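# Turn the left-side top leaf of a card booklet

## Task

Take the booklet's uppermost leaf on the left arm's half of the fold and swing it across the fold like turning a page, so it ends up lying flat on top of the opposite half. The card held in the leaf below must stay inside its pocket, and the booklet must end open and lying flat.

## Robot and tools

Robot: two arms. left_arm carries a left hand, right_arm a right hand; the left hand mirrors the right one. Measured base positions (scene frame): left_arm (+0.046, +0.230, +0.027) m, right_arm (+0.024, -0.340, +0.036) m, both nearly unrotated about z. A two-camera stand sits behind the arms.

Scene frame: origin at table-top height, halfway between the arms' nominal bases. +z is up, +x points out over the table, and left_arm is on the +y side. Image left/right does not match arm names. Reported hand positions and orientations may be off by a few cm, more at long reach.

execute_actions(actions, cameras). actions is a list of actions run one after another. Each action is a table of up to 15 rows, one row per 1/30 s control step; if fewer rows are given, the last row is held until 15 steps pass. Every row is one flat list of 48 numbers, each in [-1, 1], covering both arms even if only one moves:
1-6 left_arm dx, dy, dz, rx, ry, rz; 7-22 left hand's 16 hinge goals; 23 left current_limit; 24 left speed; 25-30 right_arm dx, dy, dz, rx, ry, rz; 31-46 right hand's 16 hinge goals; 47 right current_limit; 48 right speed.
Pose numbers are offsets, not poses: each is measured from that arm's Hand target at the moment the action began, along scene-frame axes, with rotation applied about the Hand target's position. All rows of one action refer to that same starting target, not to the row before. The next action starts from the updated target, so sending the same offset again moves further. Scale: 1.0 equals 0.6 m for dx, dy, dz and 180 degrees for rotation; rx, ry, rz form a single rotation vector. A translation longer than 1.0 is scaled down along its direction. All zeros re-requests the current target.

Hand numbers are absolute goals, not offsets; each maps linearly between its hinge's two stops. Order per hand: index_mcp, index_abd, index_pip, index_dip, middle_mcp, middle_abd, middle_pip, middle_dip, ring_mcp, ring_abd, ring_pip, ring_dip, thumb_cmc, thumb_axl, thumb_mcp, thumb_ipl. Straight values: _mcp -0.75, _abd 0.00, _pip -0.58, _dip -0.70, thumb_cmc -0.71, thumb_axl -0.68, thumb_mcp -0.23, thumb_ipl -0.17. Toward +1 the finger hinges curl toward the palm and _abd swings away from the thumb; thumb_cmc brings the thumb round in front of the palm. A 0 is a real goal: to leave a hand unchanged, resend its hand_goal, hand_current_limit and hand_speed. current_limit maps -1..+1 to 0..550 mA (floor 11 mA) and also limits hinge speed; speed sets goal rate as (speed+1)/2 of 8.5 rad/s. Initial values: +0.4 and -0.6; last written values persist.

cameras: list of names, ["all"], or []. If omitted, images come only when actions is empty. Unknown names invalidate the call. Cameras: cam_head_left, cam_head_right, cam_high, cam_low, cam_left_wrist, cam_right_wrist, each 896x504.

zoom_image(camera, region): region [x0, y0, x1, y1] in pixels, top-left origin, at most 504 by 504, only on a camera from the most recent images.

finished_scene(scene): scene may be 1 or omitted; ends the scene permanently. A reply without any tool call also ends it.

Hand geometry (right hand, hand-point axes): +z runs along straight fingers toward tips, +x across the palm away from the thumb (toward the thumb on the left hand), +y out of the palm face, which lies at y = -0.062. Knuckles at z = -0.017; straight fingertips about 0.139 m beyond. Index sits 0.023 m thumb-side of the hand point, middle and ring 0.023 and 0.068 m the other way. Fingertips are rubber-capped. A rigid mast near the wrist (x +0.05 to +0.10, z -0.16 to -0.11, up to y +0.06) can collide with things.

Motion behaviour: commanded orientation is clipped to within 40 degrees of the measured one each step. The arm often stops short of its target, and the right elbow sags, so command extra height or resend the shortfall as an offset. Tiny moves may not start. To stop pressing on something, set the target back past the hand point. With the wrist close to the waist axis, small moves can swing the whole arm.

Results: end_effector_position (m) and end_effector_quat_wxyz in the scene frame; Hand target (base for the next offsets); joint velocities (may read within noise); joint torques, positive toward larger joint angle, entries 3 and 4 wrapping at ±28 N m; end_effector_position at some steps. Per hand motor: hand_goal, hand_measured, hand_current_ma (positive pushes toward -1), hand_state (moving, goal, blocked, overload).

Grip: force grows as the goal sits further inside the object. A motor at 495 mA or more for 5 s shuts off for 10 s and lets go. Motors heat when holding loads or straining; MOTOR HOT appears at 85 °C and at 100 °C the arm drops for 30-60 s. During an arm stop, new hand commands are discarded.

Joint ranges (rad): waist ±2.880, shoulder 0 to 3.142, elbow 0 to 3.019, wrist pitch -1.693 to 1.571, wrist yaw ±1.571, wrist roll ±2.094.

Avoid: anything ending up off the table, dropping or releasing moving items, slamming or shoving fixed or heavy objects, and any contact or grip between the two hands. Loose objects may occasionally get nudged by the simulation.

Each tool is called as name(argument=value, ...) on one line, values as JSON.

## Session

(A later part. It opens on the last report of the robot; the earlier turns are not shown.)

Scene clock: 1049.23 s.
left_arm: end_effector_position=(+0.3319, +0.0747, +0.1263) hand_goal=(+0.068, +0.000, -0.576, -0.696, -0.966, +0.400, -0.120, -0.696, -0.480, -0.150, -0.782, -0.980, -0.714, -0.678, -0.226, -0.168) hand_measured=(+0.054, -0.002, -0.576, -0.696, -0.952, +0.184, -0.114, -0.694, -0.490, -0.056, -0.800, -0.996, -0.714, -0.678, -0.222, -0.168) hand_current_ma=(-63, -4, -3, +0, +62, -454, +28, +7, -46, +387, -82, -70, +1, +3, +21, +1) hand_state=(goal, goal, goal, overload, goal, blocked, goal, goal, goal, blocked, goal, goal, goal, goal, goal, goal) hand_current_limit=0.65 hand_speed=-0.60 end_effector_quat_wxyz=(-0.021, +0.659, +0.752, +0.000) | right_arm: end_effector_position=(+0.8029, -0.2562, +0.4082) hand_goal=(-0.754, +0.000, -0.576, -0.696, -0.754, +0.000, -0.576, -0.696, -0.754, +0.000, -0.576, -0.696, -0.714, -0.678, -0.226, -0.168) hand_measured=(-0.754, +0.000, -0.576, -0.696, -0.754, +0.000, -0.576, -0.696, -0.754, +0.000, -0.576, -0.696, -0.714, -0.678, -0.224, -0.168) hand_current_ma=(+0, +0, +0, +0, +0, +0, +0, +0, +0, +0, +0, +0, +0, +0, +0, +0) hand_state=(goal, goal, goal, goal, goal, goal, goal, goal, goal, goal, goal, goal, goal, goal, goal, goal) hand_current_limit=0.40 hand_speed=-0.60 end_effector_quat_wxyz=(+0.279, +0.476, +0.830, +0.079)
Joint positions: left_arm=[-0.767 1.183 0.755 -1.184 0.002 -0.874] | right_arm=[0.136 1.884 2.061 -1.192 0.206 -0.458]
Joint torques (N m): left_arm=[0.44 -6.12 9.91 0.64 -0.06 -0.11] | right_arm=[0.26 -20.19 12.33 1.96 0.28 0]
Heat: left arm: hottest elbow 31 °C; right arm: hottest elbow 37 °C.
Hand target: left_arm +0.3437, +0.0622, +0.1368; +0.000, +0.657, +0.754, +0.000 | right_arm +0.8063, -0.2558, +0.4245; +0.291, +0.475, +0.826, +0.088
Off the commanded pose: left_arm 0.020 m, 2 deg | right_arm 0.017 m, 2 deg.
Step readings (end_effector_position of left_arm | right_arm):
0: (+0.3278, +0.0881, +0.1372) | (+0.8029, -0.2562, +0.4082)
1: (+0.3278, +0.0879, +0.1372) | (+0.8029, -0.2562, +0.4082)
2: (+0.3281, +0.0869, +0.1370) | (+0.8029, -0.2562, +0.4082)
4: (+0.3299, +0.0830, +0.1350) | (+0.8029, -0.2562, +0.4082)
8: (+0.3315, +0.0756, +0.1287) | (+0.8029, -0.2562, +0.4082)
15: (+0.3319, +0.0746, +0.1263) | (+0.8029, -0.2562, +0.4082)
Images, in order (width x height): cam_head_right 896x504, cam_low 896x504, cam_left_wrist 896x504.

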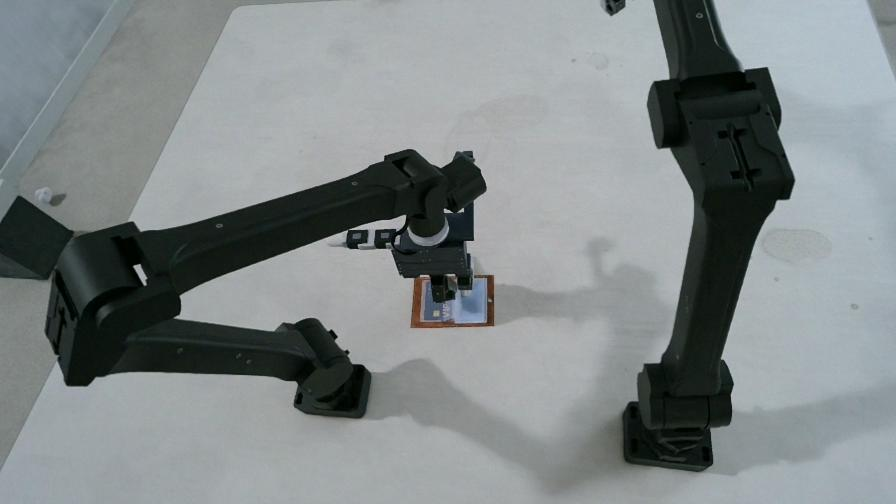

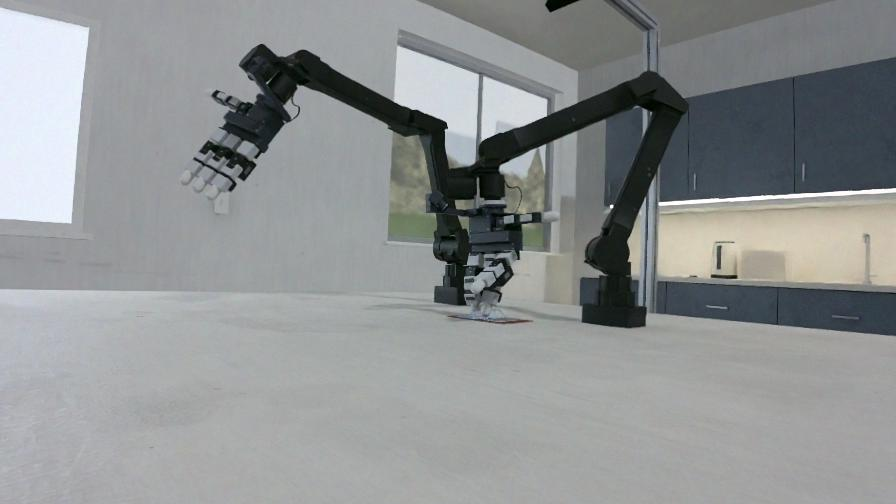

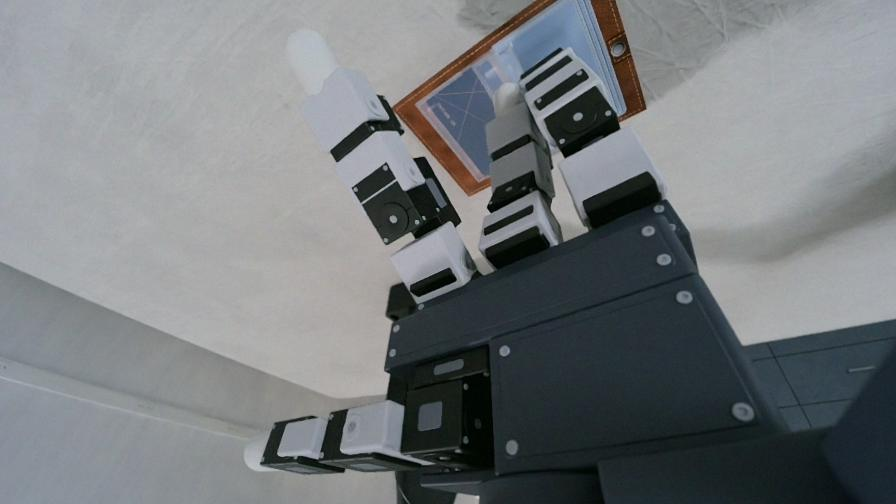

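execute_actions(actions=[[[0.0,-0.02,0.002,0,0,0,0.068,0,-0.576,-0.696,-0.966,0.4,-0.12,-0.696,-0.479,-0.15,-0.781,-0.98,-0.714,-0.678,-0.226,-0.168,0.65,-0.6,0,0,0,0,0,0,-0.754,0,-0.576,-0.696,-0.754,0,-0.576,-0.696,-0.754,0,-0.576,-0.696,-0.714,-0.678,-0.226,-0.168,0.4,-0.6]]], cameras=["cam_left_wrist","cam_low","cam_head_right"])

zoom_image(camera="cam_left_wrist", region=[420, 0, 600, 140])

zoom_image(camera="cam_low", region=[450, 270, 560, 335])

zoom_image(camera="cam_head_right", region=[390, 250, 510, 340])

Scene clock: 1058.17 s.
left_arm: end_effector_position=(+0.3301, +0.0659, +0.1264) hand_goal=(+0.068, +0.000, -0.576, -0.696, -0.966, +0.400, -0.120, -0.696, -0.480, -0.150, -0.782, -0.980, -0.714, -0.678, -0.226, -0.168) hand_measured=(+0.054, -0.002, -0.576, -0.696, -0.952, +0.184, -0.114, -0.694, -0.490, -0.056, -0.800, -0.996, -0.714, -0.678, -0.222, -0.168) hand_current_ma=(-63, -4, -3, +0, +62, -454, +28, +7, -46, +387, -82, -70, +1, +3, +21, +1) hand_state=(goal, goal, goal, overload, goal, blocked, goal, goal, goal, blocked, goal, goal, goal, goal, goal, goal) hand_current_limit=0.65 hand_speed=-0.60 end_effector_quat_wxyz=(-0.021, +0.659, +0.752, +0.001) | right_arm: end_effector_position=(+0.8029, -0.2562, +0.4082) hand_goal=(-0.754, +0.000, -0.576, -0.696, -0.754, +0.000, -0.576, -0.696, -0.754, +0.000, -0.576, -0.696, -0.714, -0.678, -0.226, -0.168) hand_measured=(-0.754, +0.000, -0.576, -0.696, -0.754, +0.000, -0.576, -0.696, -0.754, +0.000, -0.576, -0.696, -0.714, -0.678, -0.224, -0.168) hand_current_ma=(+0, +0, +0, +0, +0, +0, +0, +0, +0, +0, +0, +0, +0, +0, +0, +0) hand_state=(goal, goal, goal, goal, goal, goal, goal, goal, goal, goal, goal, goal, goal, goal, goal, goal) hand_current_limit=0.40 hand_speed=-0.60 end_effector_quat_wxyz=(+0.279, +0.476, +0.830, +0.079)
Joint positions: left_arm=[-0.795 1.198 0.766 -1.181 0 -0.903] | right_arm=[0.136 1.884 2.061 -1.192 0.206 -0.458]
Joint torques (N m): left_arm=[0.38 -5.95 10.7 0.55 -0.03 -0.17] | right_arm=[0.26 -20.19 12.31 1.96 0.28 0]
Heat: left arm: hottest elbow 31 °C; right arm: hottest elbow 38 °C.
Hand target: left_arm +0.3437, +0.0502, +0.1381; +0.000, +0.657, +0.754, +0.000 | right_arm +0.8063, -0.2558, +0.4245; +0.291, +0.475, +0.826, +0.088
Off the commanded pose: left_arm 0.024 m, 2 deg | right_arm 0.017 m, 2 deg.
Step readings (end_effector_position of left_arm | right_arm):
0: (+0.3321, +0.0745, +0.1263) | (+0.8029, -0.2562, +0.4082)
1: (+0.3321, +0.0746, +0.1263) | (+0.8029, -0.2562, +0.4082)
2: (+0.3318, +0.0743, +0.1262) | (+0.8029, -0.2562, +0.4082)
4: (+0.3310, +0.0727, +0.1263) | (+0.8029, -0.2562, +0.4082)
8: (+0.3300, +0.0671, +0.1262) | (+0.8029, -0.2562, +0.4082)
15: (+0.3302, +0.0659, +0.1264) | (+0.8029, -0.2562, +0.4082)
Images, in order (width x height): cam_head_right 896x504, cam_low 896x504, cam_left_wrist 896x504.

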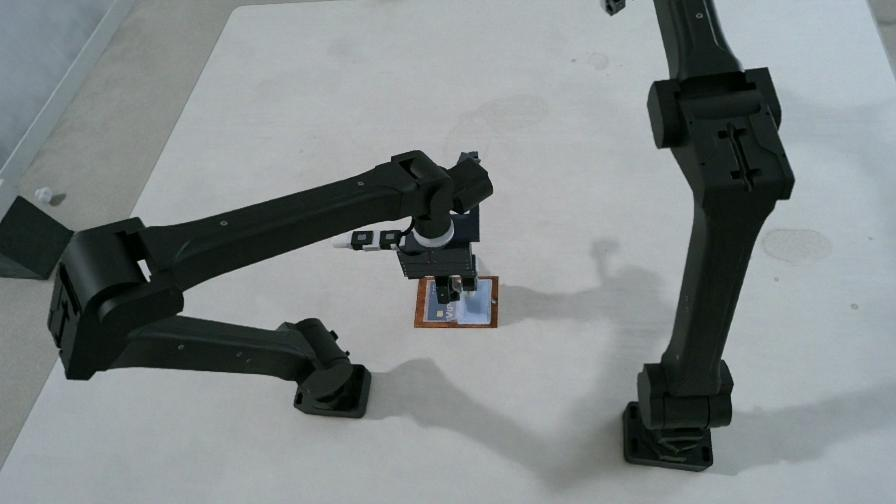

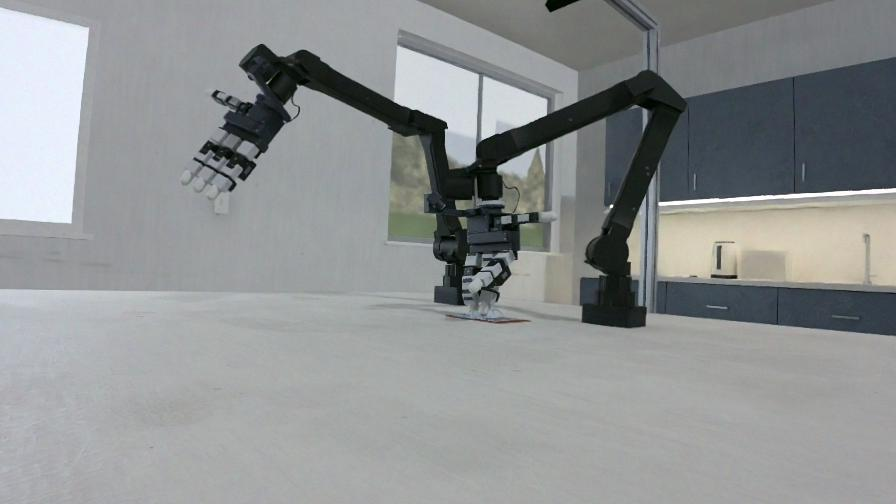

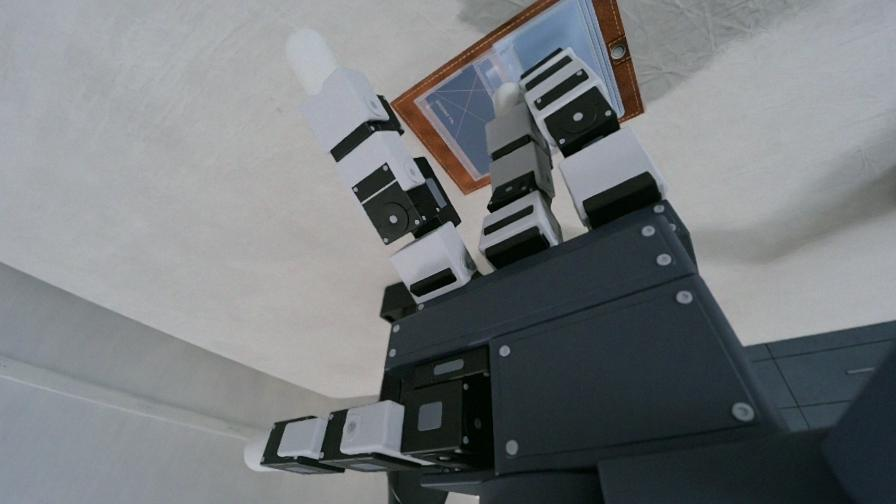

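Scaled by 2.800 from the camera's 896x504 image, which has a finer 1280x720 frame.

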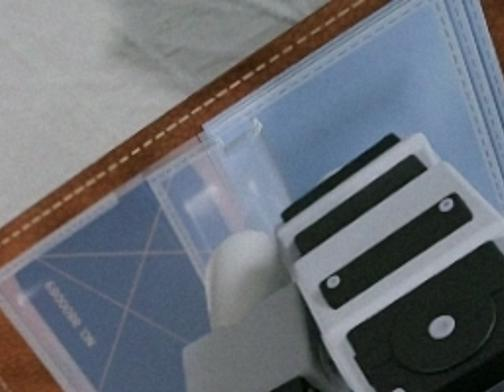

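Scaled by 4.582 from the camera's 896x504 image, which has a finer 1280x720 frame.

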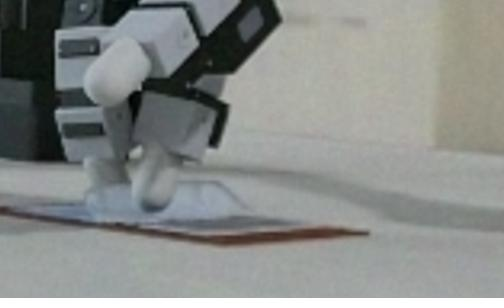

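Scaled by 4.200 from the camera's 896x504 image, which has a finer 1280x720 frame.

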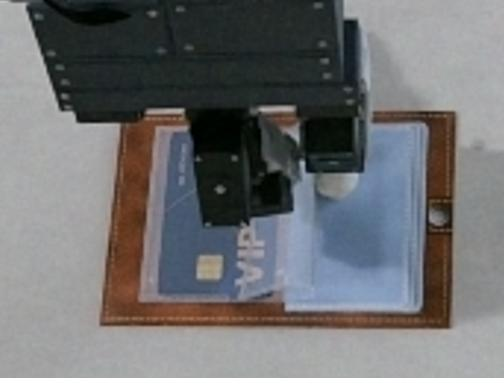

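execute_actions(actions=[[[0.0,0,0,0,0,0,0.068,0,-0.576,-0.696,0.3,0.18,-0.3,-0.696,-0.479,-0.02,-0.781,-0.98,-0.714,-0.678,-0.226,-0.168,0.5,-0.4,0,0,0,0,0,0,-0.754,0,-0.576,-0.696,-0.754,0,-0.576,-0.696,-0.754,0,-0.576,-0.696,-0.714,-0.678,-0.226,-0.168,0.4,-0.6]]], cameras=["cam_left_wrist","cam_low","cam_head_right"])

zoom_image(camera="cam_left_wrist", region=[400, 0, 640, 160])

zoom_image(camera="cam_low", region=[450, 270, 560, 335])

zoom_image(camera="cam_head_right", region=[390, 250, 510, 340])

Scene clock: 1070.90 s.
left_arm: end_effector_position=(+0.3304, +0.0657, +0.1268) hand_goal=(+0.068, +0.000, -0.576, -0.696, +0.300, +0.180, -0.300, -0.696, -0.480, -0.020, -0.782, -0.980, -0.714, -0.678, -0.226, -0.168) hand_measured=(+0.054, -0.002, -0.576, -0.696, +0.278, +0.178, -0.300, -0.694, -0.488, -0.024, -0.796, -0.994, -0.714, -0.678, -0.222, -0.168) hand_current_ma=(-63, -4, -3, +0, -106, -10, +1, +6, -38, -12, -58, -61, +1, +3, +21, +1) hand_state=(goal, goal, goal, overload, blocked, goal, goal, goal, goal, goal, goal, goal, goal, goal, goal, goal) hand_current_limit=0.50 hand_speed=-0.40 end_effector_quat_wxyz=(-0.020, +0.659, +0.752, +0.001) | right_arm: end_effector_position=(+0.8029, -0.2562, +0.4082) hand_goal=(-0.754, +0.000, -0.576, -0.696, -0.754, +0.000, -0.576, -0.696, -0.754, +0.000, -0.576, -0.696, -0.714, -0.678, -0.226, -0.168) hand_measured=(-0.754, +0.000, -0.576, -0.696, -0.754, +0.000, -0.576, -0.696, -0.754, +0.000, -0.576, -0.696, -0.714, -0.678, -0.224, -0.168) hand_current_ma=(+0, +0, +0, +0, +0, +0, +0, +0, +0, +0, +0, +0, +0, +0, +0, +0) hand_state=(goal, goal, goal, goal, goal, goal, goal, goal, goal, goal, goal, goal, goal, goal, goal, goal) hand_current_limit=0.40 hand_speed=-0.60 end_effector_quat_wxyz=(+0.279, +0.476, +0.830, +0.079)
Joint positions: left_arm=[-0.795 1.198 0.768 -1.181 0 -0.904] | right_arm=[0.136 1.884 2.061 -1.192 0.206 -0.458]
Joint torques (N m): left_arm=[0.38 -6.07 10.66 0.55 -0.09 -0.14] | right_arm=[0.32 -20.19 12.33 1.98 0.28 0]
Heat: left arm: hottest elbow 30 °C; right arm: hottest elbow 38 °C.
Hand target: left_arm +0.3438, +0.0502, +0.1382; +0.001, +0.657, +0.754, +0.000 | right_arm +0.8063, -0.2558, +0.4245; +0.291, +0.475, +0.826, +0.088
Off the commanded pose: left_arm 0.023 m, 2 deg | right_arm 0.017 m, 2 deg.
Step readings (end_effector_position of left_arm | right_arm):
0: (+0.3301, +0.0659, +0.1264) | (+0.8029, -0.2562, +0.4082)
1: (+0.3301, +0.0659, +0.1264) | (+0.8029, -0.2562, +0.4082)
2: (+0.3301, +0.0659, +0.1264) | (+0.8029, -0.2562, +0.4082)
4: (+0.3303, +0.0658, +0.1267) | (+0.8029, -0.2562, +0.4082)
8: (+0.3304, +0.0657, +0.1268) | (+0.8029, -0.2562, +0.4082)
15: (+0.3304, +0.0657, +0.1268) | (+0.8029, -0.2562, +0.4082)
Images, in order (width x height): cam_head_right 896x504, cam_low 896x504, cam_left_wrist 896x504.

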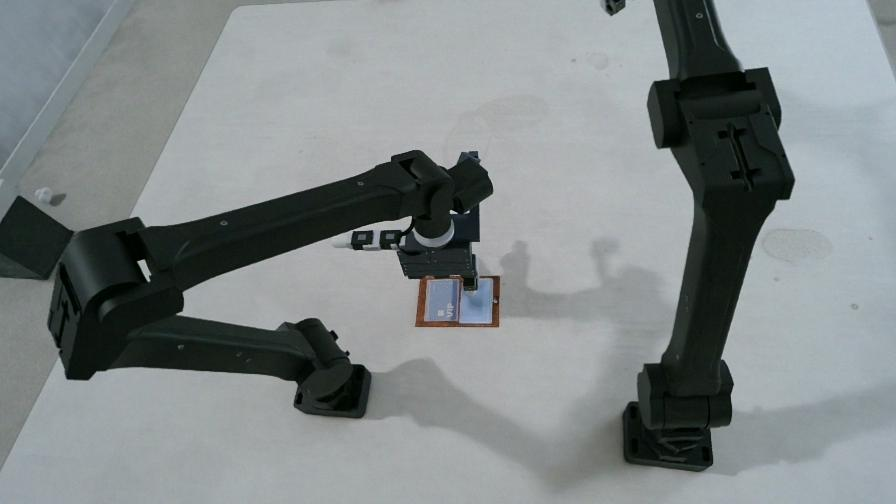

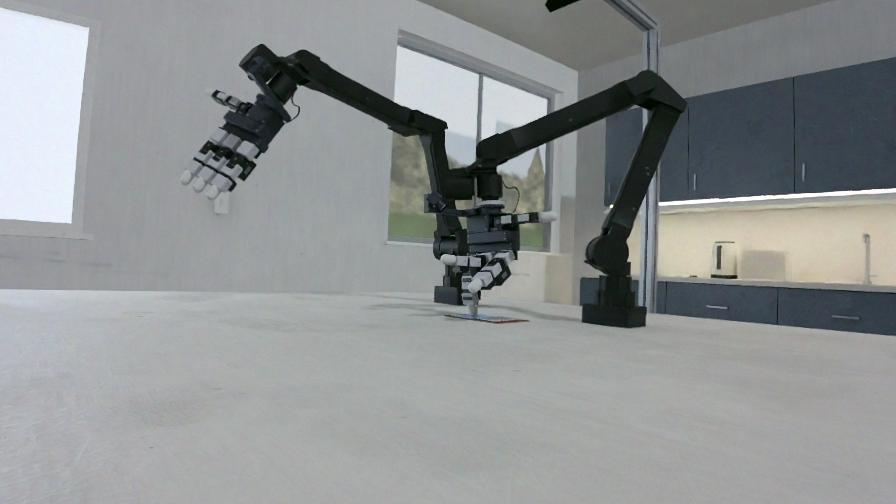

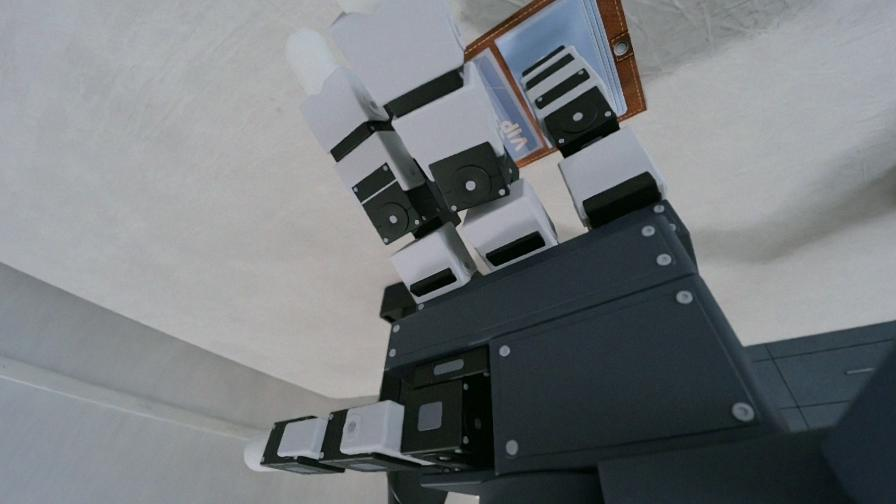

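Scaled by 2.100 from the camera's 896x504 image, which has a finer 1280x720 frame.

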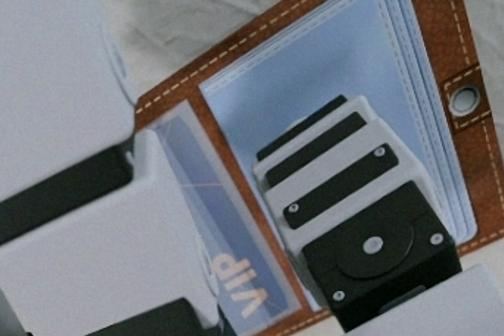

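Scaled by 4.582 from the camera's 896x504 image, which has a finer 1280x720 frame.

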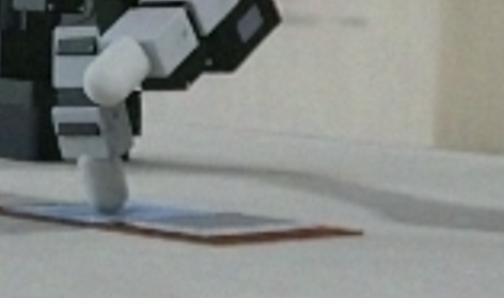

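Scaled by 4.200 from the camera's 896x504 image, which has a finer 1280x720 frame.

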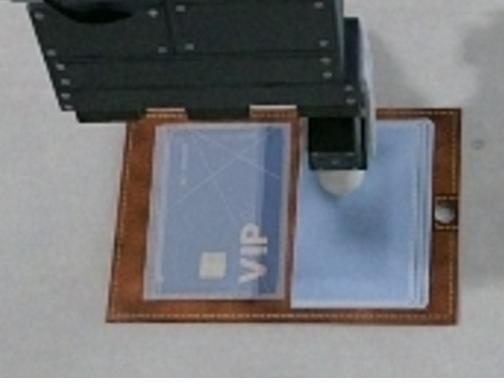

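execute_actions(actions=[[[0.0,0,0.035,0,0,0,0.068,0,-0.576,-0.696,-0.3,0.0,-0.109,-0.696,-0.479,0,-0.781,-0.98,-0.714,-0.678,-0.226,-0.168,0.4,-0.5,0,0,0,0,0,0,-0.754,0,-0.576,-0.696,-0.754,0,-0.576,-0.696,-0.754,0,-0.576,-0.696,-0.714,-0.678,-0.226,-0.168,0.4,-0.6]],[[-0.023,0.068,-0.015,0,0,0,0.068,0,-0.576,-0.696,-0.973,-0.05,-0.109,-0.696,-0.479,0,-0.781,-0.98,-0.714,-0.678,-0.226,-0.168,0.4,-0.6,0,0,0,0,0,0,-0.754,0,-0.576,-0.696,-0.754,0,-0.576,-0.696,-0.754,0,-0.576,-0.696,-0.714,-0.678,-0.226,-0.168,0.4,-0.6]]], cameras=["cam_left_wrist","cam_low","cam_head_right"])

zoom_image(camera="cam_left_wrist", region=[400, 0, 640, 160])

Scene clock: 1117.80 s.
left_arm: end_effector_position=(+0.3302, +0.0892, +0.1468) hand_goal=(+0.068, +0.000, -0.576, -0.696, -0.974, -0.050, -0.110, -0.696, -0.480, +0.000, -0.782, -0.980, -0.714, -0.678, -0.226, -0.168) hand_measured=(+0.054, -0.002, -0.576, -0.696, -0.966, -0.046, -0.114, -0.694, -0.484, -0.002, -0.784, -0.982, -0.714, -0.678, -0.222, -0.168) hand_current_ma=(-63, -4, -3, +0, +35, +11, -15, +6, -18, -8, -9, -12, +1, +3, +21, +1) hand_state=(goal, goal, goal, overload, goal, goal, goal, goal, goal, goal, goal, goal, goal, goal, goal, goal) hand_current_limit=0.40 hand_speed=-0.60 end_effector_quat_wxyz=(+0.000, +0.654, +0.756, +0.001) | right_arm: end_effector_position=(+0.8029, -0.2562, +0.4082) hand_goal=(-0.754, +0.000, -0.576, -0.696, -0.754, +0.000, -0.576, -0.696, -0.754, +0.000, -0.576, -0.696, -0.714, -0.678, -0.226, -0.168) hand_measured=(-0.754, +0.000, -0.576, -0.696, -0.754, +0.000, -0.576, -0.696, -0.754, +0.000, -0.576, -0.696, -0.714, -0.678, -0.224, -0.168) hand_current_ma=(+0, +0, +0, +0, +0, +0, +0, +0, +0, +0, +0, +0, +0, +0, +0, +0) hand_state=(goal, goal, goal, goal, goal, goal, goal, goal, goal, goal, goal, goal, goal, goal, goal, goal) hand_current_limit=0.40 hand_speed=-0.60 end_effector_quat_wxyz=(+0.279, +0.476, +0.830, +0.079)
Joint positions: left_arm=[-0.736 1.1 0.748 -1.22 -0.002 -0.856] | right_arm=[0.136 1.884 2.061 -1.192 0.206 -0.458]
Joint torques (N m): left_arm=[1.2 -6.89 7.65 -0.4 -0.02 0.09] | right_arm=[0.26 -20.19 12.33 1.98 0.28 -0.01]
Heat: left arm: hottest elbow 30 °C; right arm: hottest elbow 38 °C.
Hand target: left_arm +0.3299, +0.0910, +0.1501; +0.000, +0.657, +0.754, +0.000 | right_arm +0.8063, -0.2558, +0.4245; +0.291, +0.475, +0.826, +0.088
Off the commanded pose: left_arm 0.004 m, 0 deg | right_arm 0.017 m, 2 deg.
Step readings (end_effector_position of left_arm | right_arm):
0: (+0.3304, +0.0657, +0.1268) | (+0.8029, -0.2562, +0.4082)
1: (+0.3305, +0.0655, +0.1269) | (+0.8029, -0.2562, +0.4082)
2: (+0.3308, +0.0653, +0.1274) | (+0.8029, -0.2562, +0.4082)
4: (+0.3315, +0.0646, +0.1299) | (+0.8029, -0.2562, +0.4082)
8: (+0.3344, +0.0618, +0.1372) | (+0.8029, -0.2562, +0.4082)
15: (+0.3347, +0.0615, +0.1395) | (+0.8029, -0.2562, +0.4082)
16: (+0.3346, +0.0616, +0.1395) | (+0.8029, -0.2562, +0.4082)
17: (+0.3349, +0.0623, +0.1400) | (+0.8029, -0.2562, +0.4082)
19: (+0.3342, +0.0672, +0.1414) | (+0.8029, -0.2562, +0.4082)
23: (+0.3300, +0.0845, +0.1443) | (+0.8029, -0.2562, +0.4082)
30: (+0.3299, +0.0895, +0.1468) | (+0.8029, -0.2562, +0.4082)
Images, in order (width x height): cam_head_right 896x504, cam_low 896x504, cam_left_wrist 896x504.

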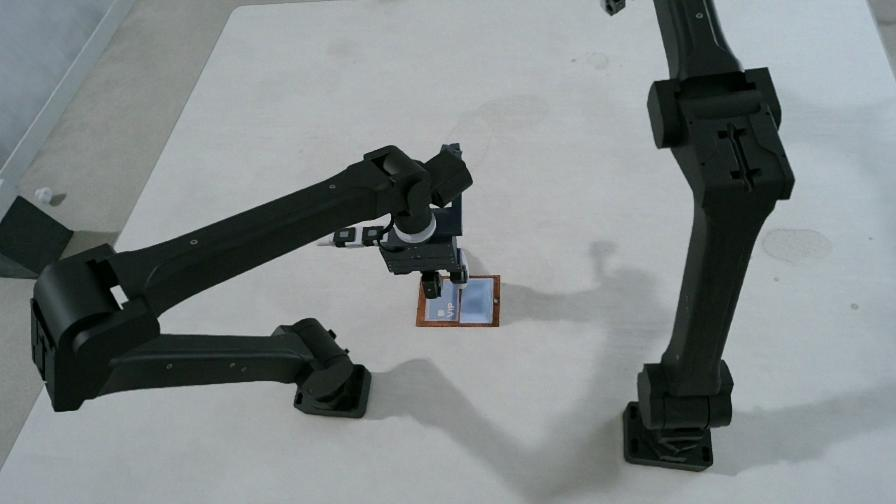

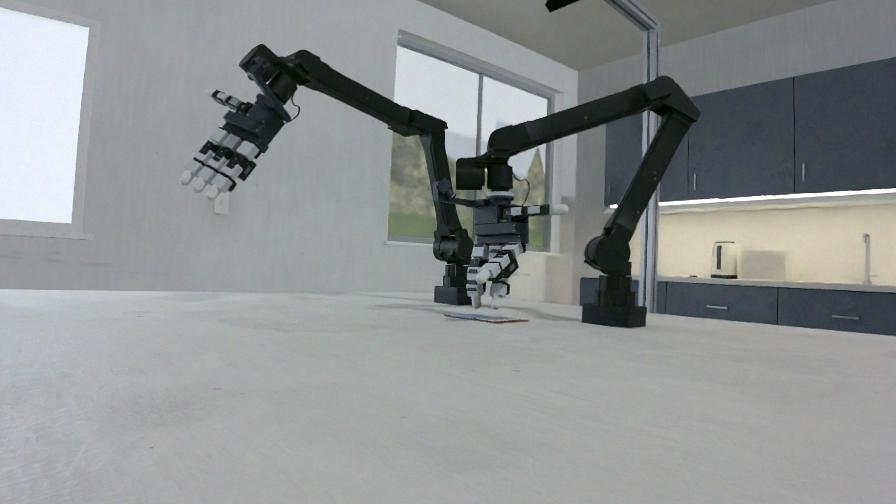

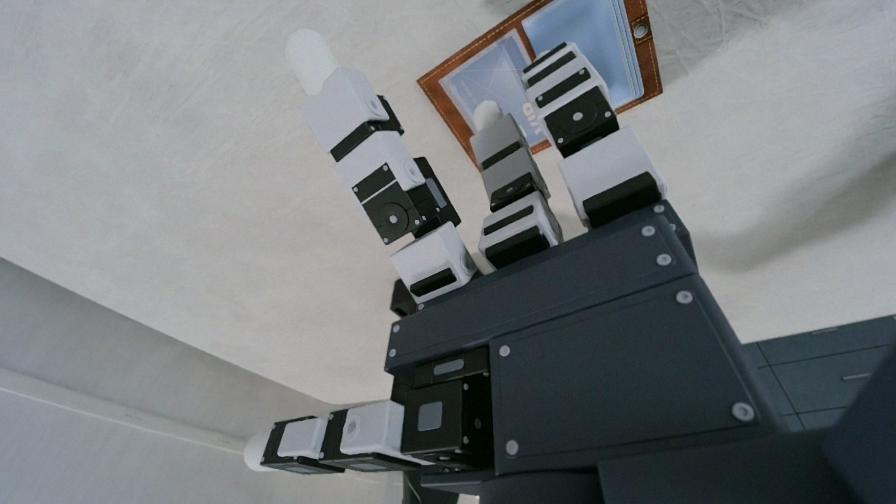

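Scaled by 2.100 from the camera's 896x504 image, which has a finer 1280x720 frame.

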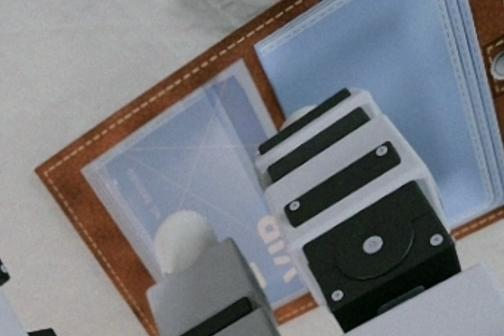

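execute_actions(actions=[[[0,0.022,-0.025,0,0,0,0.068,0,-0.576,-0.696,-0.973,-0.05,-0.109,-0.696,-0.479,0,-0.781,-0.98,-0.714,-0.678,-0.226,-0.168,0.4,-0.6,0,0,0,0,0,0,-0.754,0,-0.576,-0.696,-0.754,0,-0.576,-0.696,-0.754,0,-0.576,-0.696,-0.714,-0.678,-0.226,-0.168,0.4,-0.6]]], cameras=["cam_left_wrist","cam_low","cam_head_right"])

zoom_image(camera="cam_left_wrist", region=[400, 0, 640, 160])

zoom_image(camera="cam_head_right", region=[390, 250, 510, 340])

Scene clock: 1144.63 s.
left_arm: end_effector_position=(+0.3245, +0.1071, +0.1285) hand_goal=(+0.068, +0.000, -0.576, -0.696, -0.974, -0.050, -0.110, -0.696, -0.480, +0.000, -0.782, -0.980, -0.714, -0.678, -0.226, -0.168) hand_measured=(+0.054, -0.002, -0.576, -0.696, -0.966, -0.048, -0.114, -0.694, -0.484, -0.002, -0.784, -0.982, -0.714, -0.678, -0.222, -0.168) hand_current_ma=(-63, -4, -3, +0, +35, +11, -14, +6, -18, -8, -9, -12, +1, +3, +21, +1) hand_state=(goal, goal, goal, overload, goal, goal, goal, goal, goal, goal, goal, goal, goal, goal, goal, goal) hand_current_limit=0.40 hand_speed=-0.60 end_effector_quat_wxyz=(-0.016, +0.654, +0.756, +0.000) | right_arm: end_effector_position=(+0.8029, -0.2562, +0.4082) hand_goal=(-0.754, +0.000, -0.576, -0.696, -0.754, +0.000, -0.576, -0.696, -0.754, +0.000, -0.576, -0.696, -0.714, -0.678, -0.226, -0.168) hand_measured=(-0.754, +0.000, -0.576, -0.696, -0.754, +0.000, -0.576, -0.696, -0.754, +0.000, -0.576, -0.696, -0.714, -0.678, -0.224, -0.168) hand_current_ma=(+0, +0, +0, +0, +0, +0, +0, +0, +0, +0, +0, +0, +0, +0, +0, +0) hand_state=(goal, goal, goal, goal, goal, goal, goal, goal, goal, goal, goal, goal, goal, goal, goal, goal) hand_current_limit=0.40 hand_speed=-0.60 end_effector_quat_wxyz=(+0.279, +0.476, +0.830, +0.079)
Joint positions: left_arm=[-0.697 1.097 0.698 -1.205 -0.002 -0.817] | right_arm=[0.136 1.884 2.061 -1.192 0.206 -0.458]
Joint torques (N m): left_arm=[1.2 -6.65 7.73 0.43 0 0.09] | right_arm=[0.26 -20.13 12.33 1.98 0.28 -0.01]
Heat: left arm: hottest elbow 28 °C; right arm: hottest elbow 38 °C.
Hand target: left_arm +0.3300, +0.1043, +0.1351; +0.000, +0.657, +0.754, +0.000 | right_arm +0.8063, -0.2558, +0.4245; +0.291, +0.475, +0.826, +0.088
Off the commanded pose: left_arm 0.009 m, 2 deg | right_arm 0.017 m, 2 deg.
Step readings (end_effector_position of left_arm | right_arm):
0: (+0.3302, +0.0891, +0.1468) | (+0.8029, -0.2562, +0.4082)
1: (+0.3301, +0.0894, +0.1465) | (+0.8029, -0.2562, +0.4082)
2: (+0.3298, +0.0902, +0.1457) | (+0.8029, -0.2562, +0.4082)
4: (+0.3279, +0.0952, +0.1408) | (+0.8029, -0.2562, +0.4082)
8: (+0.3232, +0.1066, +0.1300) | (+0.8029, -0.2562, +0.4082)
15: (+0.3242, +0.1075, +0.1284) | (+0.8029, -0.2562, +0.4082)
Images, in order (width x height): cam_head_right 896x504, cam_low 896x504, cam_left_wrist 896x504.

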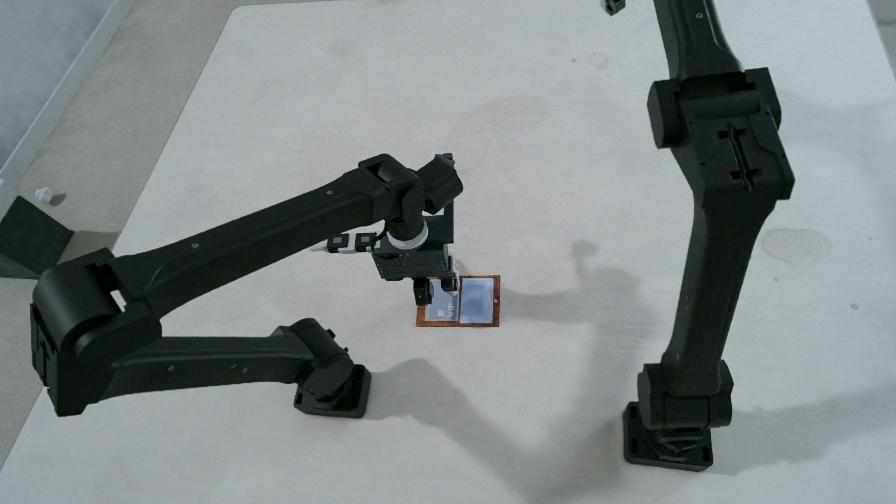

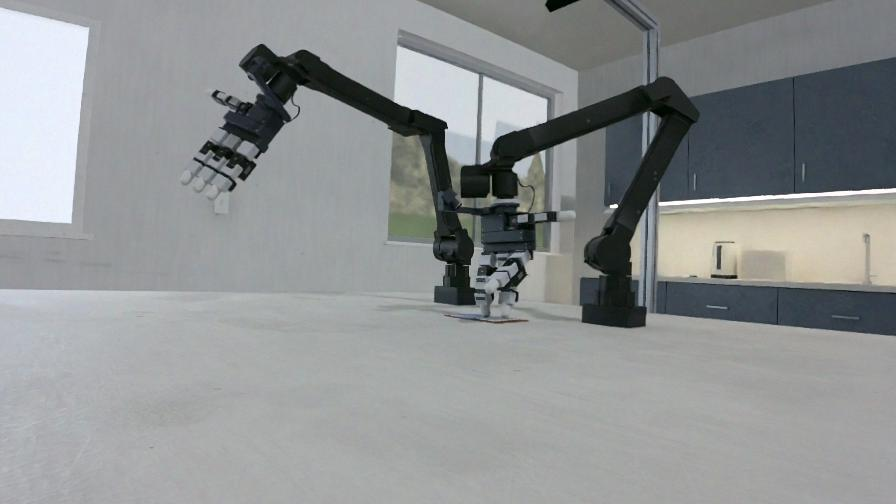

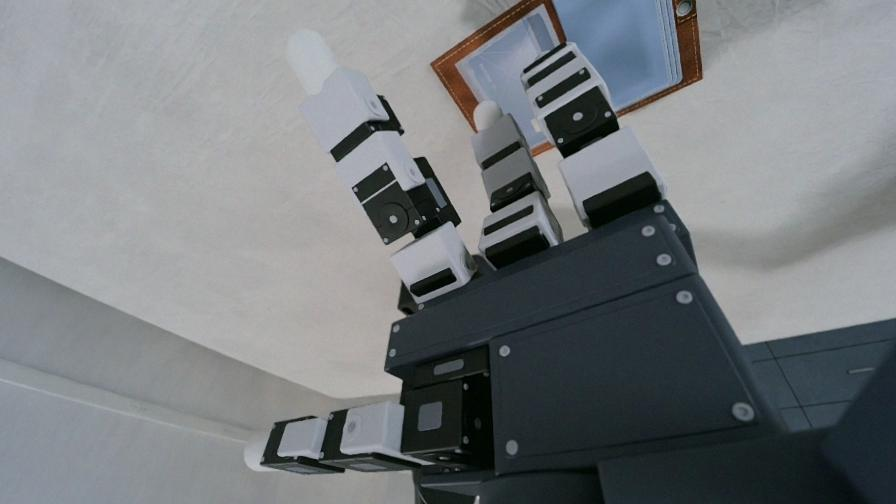

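Scaled by 2.100 from the camera's 896x504 image, which has a finer 1280x720 frame.

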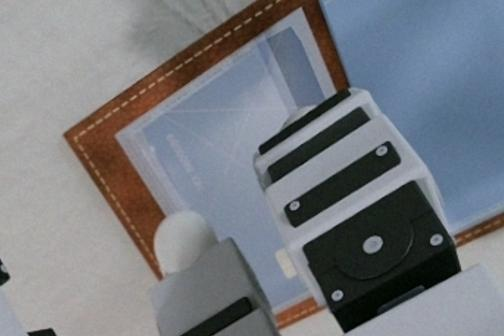

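Scaled by 4.200 from the camera's 896x504 image, which has a finer 1280x720 frame.

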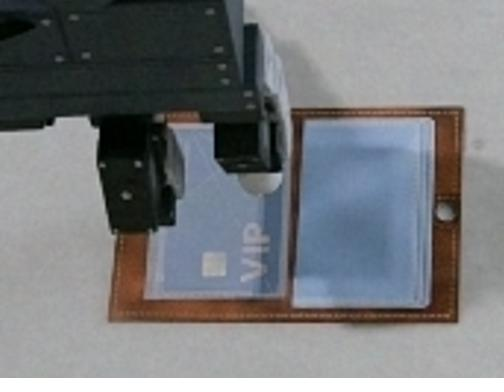

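execute_actions(actions=[[[0,-0.009,-0.038,0,0,0,0.068,0,-0.576,-0.696,-0.99,0,-0.08,-0.696,-0.479,0,-0.781,-0.98,-0.714,-0.678,-0.226,-0.168,0.7,-0.6,0,0,0,0,0,0,-0.754,0,-0.576,-0.696,-0.754,0,-0.576,-0.696,-0.754,0,-0.576,-0.696,-0.714,-0.678,-0.226,-0.168,0.4,-0.6]],[[0,0,0,0,0,0,0.068,0,-0.576,-0.696,-0.966,0.0,-0.12,-0.696,-0.479,0,-0.781,-0.98,-0.714,-0.678,-0.226,-0.168,0.7,-0.6,0,0,0,0,0,0,-0.754,0,-0.576,-0.696,-0.754,0,-0.576,-0.696,-0.754,0,-0.576,-0.696,-0.714,-0.678,-0.226,-0.168,0.4,-0.6]],[[0,0,0,0,0,0,0.068,0,-0.576,-0.696,-0.966,0.12,-0.12,-0.696,-0.479,0,-0.781,-0.98,-0.714,-0.678,-0.226,-0.168,0.7,-0.6,0,0,0,0,0,0,-0.754,0,-0.576,-0.696,-0.754,0,-0.576,-0.696,-0.754,0,-0.576,-0.696,-0.714,-0.678,-0.226,-0.168,0.4,-0.6]]], cameras=["cam_left_wrist","cam_low","cam_head_right"])

zoom_image(camera="cam_left_wrist", region=[400, 0, 640, 160])

zoom_image(camera="cam_head_right", region=[390, 250, 510, 340])

Scene clock: 1158.60 s.
left_arm: end_effector_position=(+0.3327, +0.0997, +0.1263) hand_goal=(+0.068, +0.000, -0.576, -0.696, -0.966, +0.120, -0.120, -0.696, -0.480, +0.000, -0.782, -0.980, -0.714, -0.678, -0.226, -0.168) hand_measured=(+0.054, -0.002, -0.576, -0.696, -0.964, +0.098, -0.112, -0.694, -0.496, -0.040, -0.810, -0.998, -0.714, -0.678, -0.222, -0.168) hand_current_ma=(-63, -4, -3, +0, +6, -82, +31, +6, -73, -158, -126, -83, +1, +3, +21, +1) hand_state=(goal, goal, goal, overload, goal, blocked, goal, goal, goal, blocked, blocked, goal, goal, goal, goal, goal) hand_current_limit=0.70 hand_speed=-0.60 end_effector_quat_wxyz=(+0.009, +0.655, +0.755, +0.001) | right_arm: end_effector_position=(+0.8029, -0.2562, +0.4082) hand_goal=(-0.754, +0.000, -0.576, -0.696, -0.754, +0.000, -0.576, -0.696, -0.754, +0.000, -0.576, -0.696, -0.714, -0.678, -0.226, -0.168) hand_measured=(-0.754, +0.000, -0.576, -0.696, -0.754, +0.000, -0.576, -0.696, -0.754, +0.000, -0.576, -0.696, -0.714, -0.678, -0.224, -0.168) hand_current_ma=(+0, +0, +0, +0, +0, +0, +0, +0, +0, +0, +0, +0, +0, +0, +0, +0) hand_state=(goal, goal, goal, goal, goal, goal, goal, goal, goal, goal, goal, goal, goal, goal, goal, goal) hand_current_limit=0.40 hand_speed=-0.60 end_effector_quat_wxyz=(+0.279, +0.476, +0.830, +0.079)
Joint positions: left_arm=[-0.699 1.096 0.686 -1.141 -0.002 -0.817] | right_arm=[0.136 1.884 2.061 -1.192 0.206 -0.458]
Joint torques (N m): left_arm=[0.26 -3.9 5.81 1.1 0.03 -0.04] | right_arm=[0.32 -20.19 12.33 1.98 0.28 -0.01]
Heat: left arm: hottest elbow 27 °C; right arm: hottest elbow 38 °C.
Hand target: left_arm +0.3300, +0.0988, +0.1124; +0.001, +0.657, +0.754, +0.000 | right_arm +0.8063, -0.2558, +0.4245; +0.291, +0.475, +0.826, +0.088
Off the commanded pose: left_arm 0.014 m, 1 deg | right_arm 0.017 m, 2 deg.
Step readings (end_effector_position of left_arm | right_arm):
0: (+0.3245, +0.1071, +0.1285) | (+0.8029, -0.2562, +0.4082)
1: (+0.3246, +0.1070, +0.1284) | (+0.8029, -0.2562, +0.4082)
2: (+0.3253, +0.1065, +0.1278) | (+0.8029, -0.2562, +0.4082)
4: (+0.3273, +0.1048, +0.1265) | (+0.8029, -0.2562, +0.4082)
8: (+0.3306, +0.1013, +0.1261) | (+0.8029, -0.2562, +0.4082)
15: (+0.3325, +0.0998, +0.1262) | (+0.8029, -0.2562, +0.4082)
16: (+0.3325, +0.0997, +0.1262) | (+0.8029, -0.2562, +0.4082)
17: (+0.3325, +0.0997, +0.1262) | (+0.8029, -0.2562, +0.4082)
19: (+0.3325, +0.0997, +0.1262) | (+0.8029, -0.2562, +0.4082)
23: (+0.3325, +0.0997, +0.1262) | (+0.8029, -0.2562, +0.4082)
30: (+0.3325, +0.0997, +0.1262) | (+0.8029, -0.2562, +0.4082)
31: (+0.3325, +0.0997, +0.1262) | (+0.8029, -0.2562, +0.4082)
32: (+0.3326, +0.0998, +0.1262) | (+0.8029, -0.2562, +0.4082)
34: (+0.3327, +0.0997, +0.1263) | (+0.8029, -0.2562, +0.4082)
38: (+0.3327, +0.0997, +0.1263) | (+0.8029, -0.2562, +0.4082)
45: (+0.3327, +0.0997, +0.1263) | (+0.8029, -0.2562, +0.4082)
Images, in order (width x height): cam_head_right 896x504, cam_low 896x504, cam_left_wrist 896x504.

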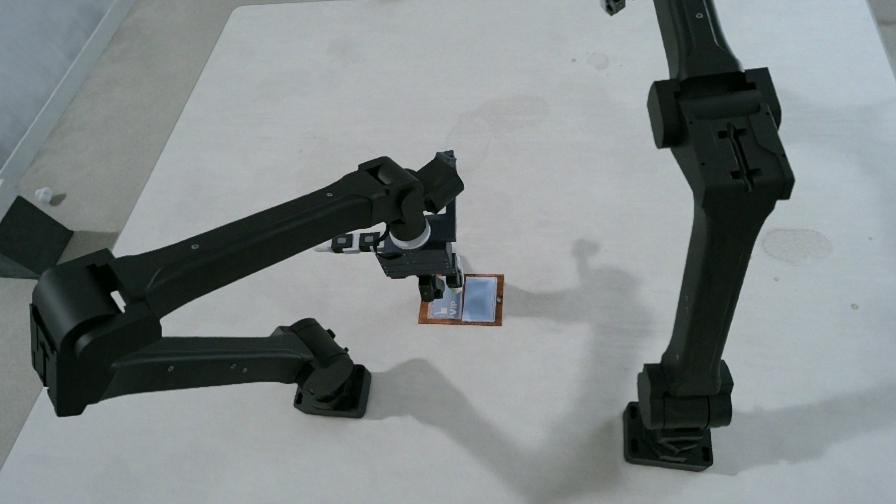

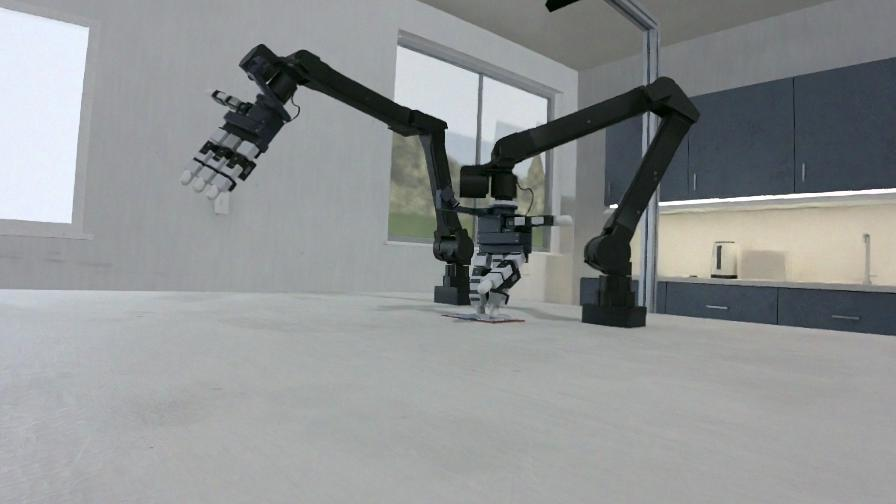

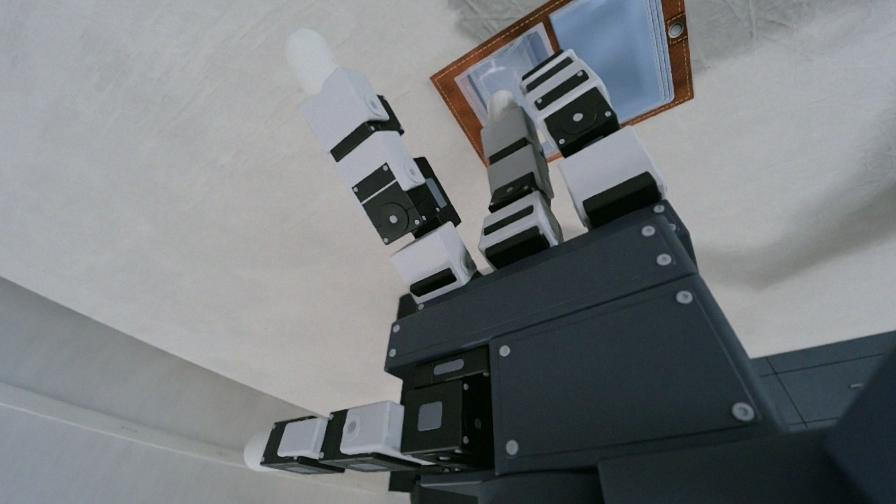

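Scaled by 2.100 from the camera's 896x504 image, which has a finer 1280x720 frame.

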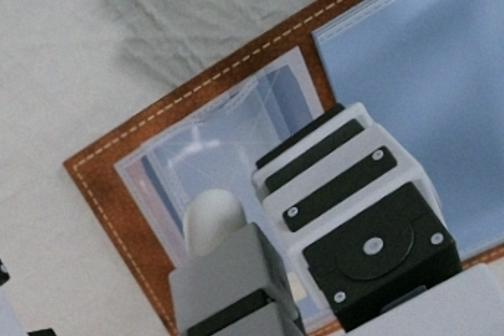

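Scaled by 4.200 from the camera's 896x504 image, which has a finer 1280x720 frame.

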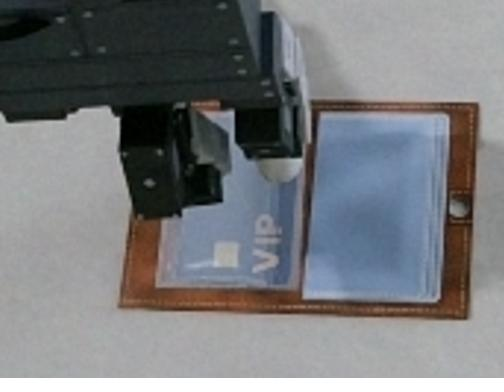

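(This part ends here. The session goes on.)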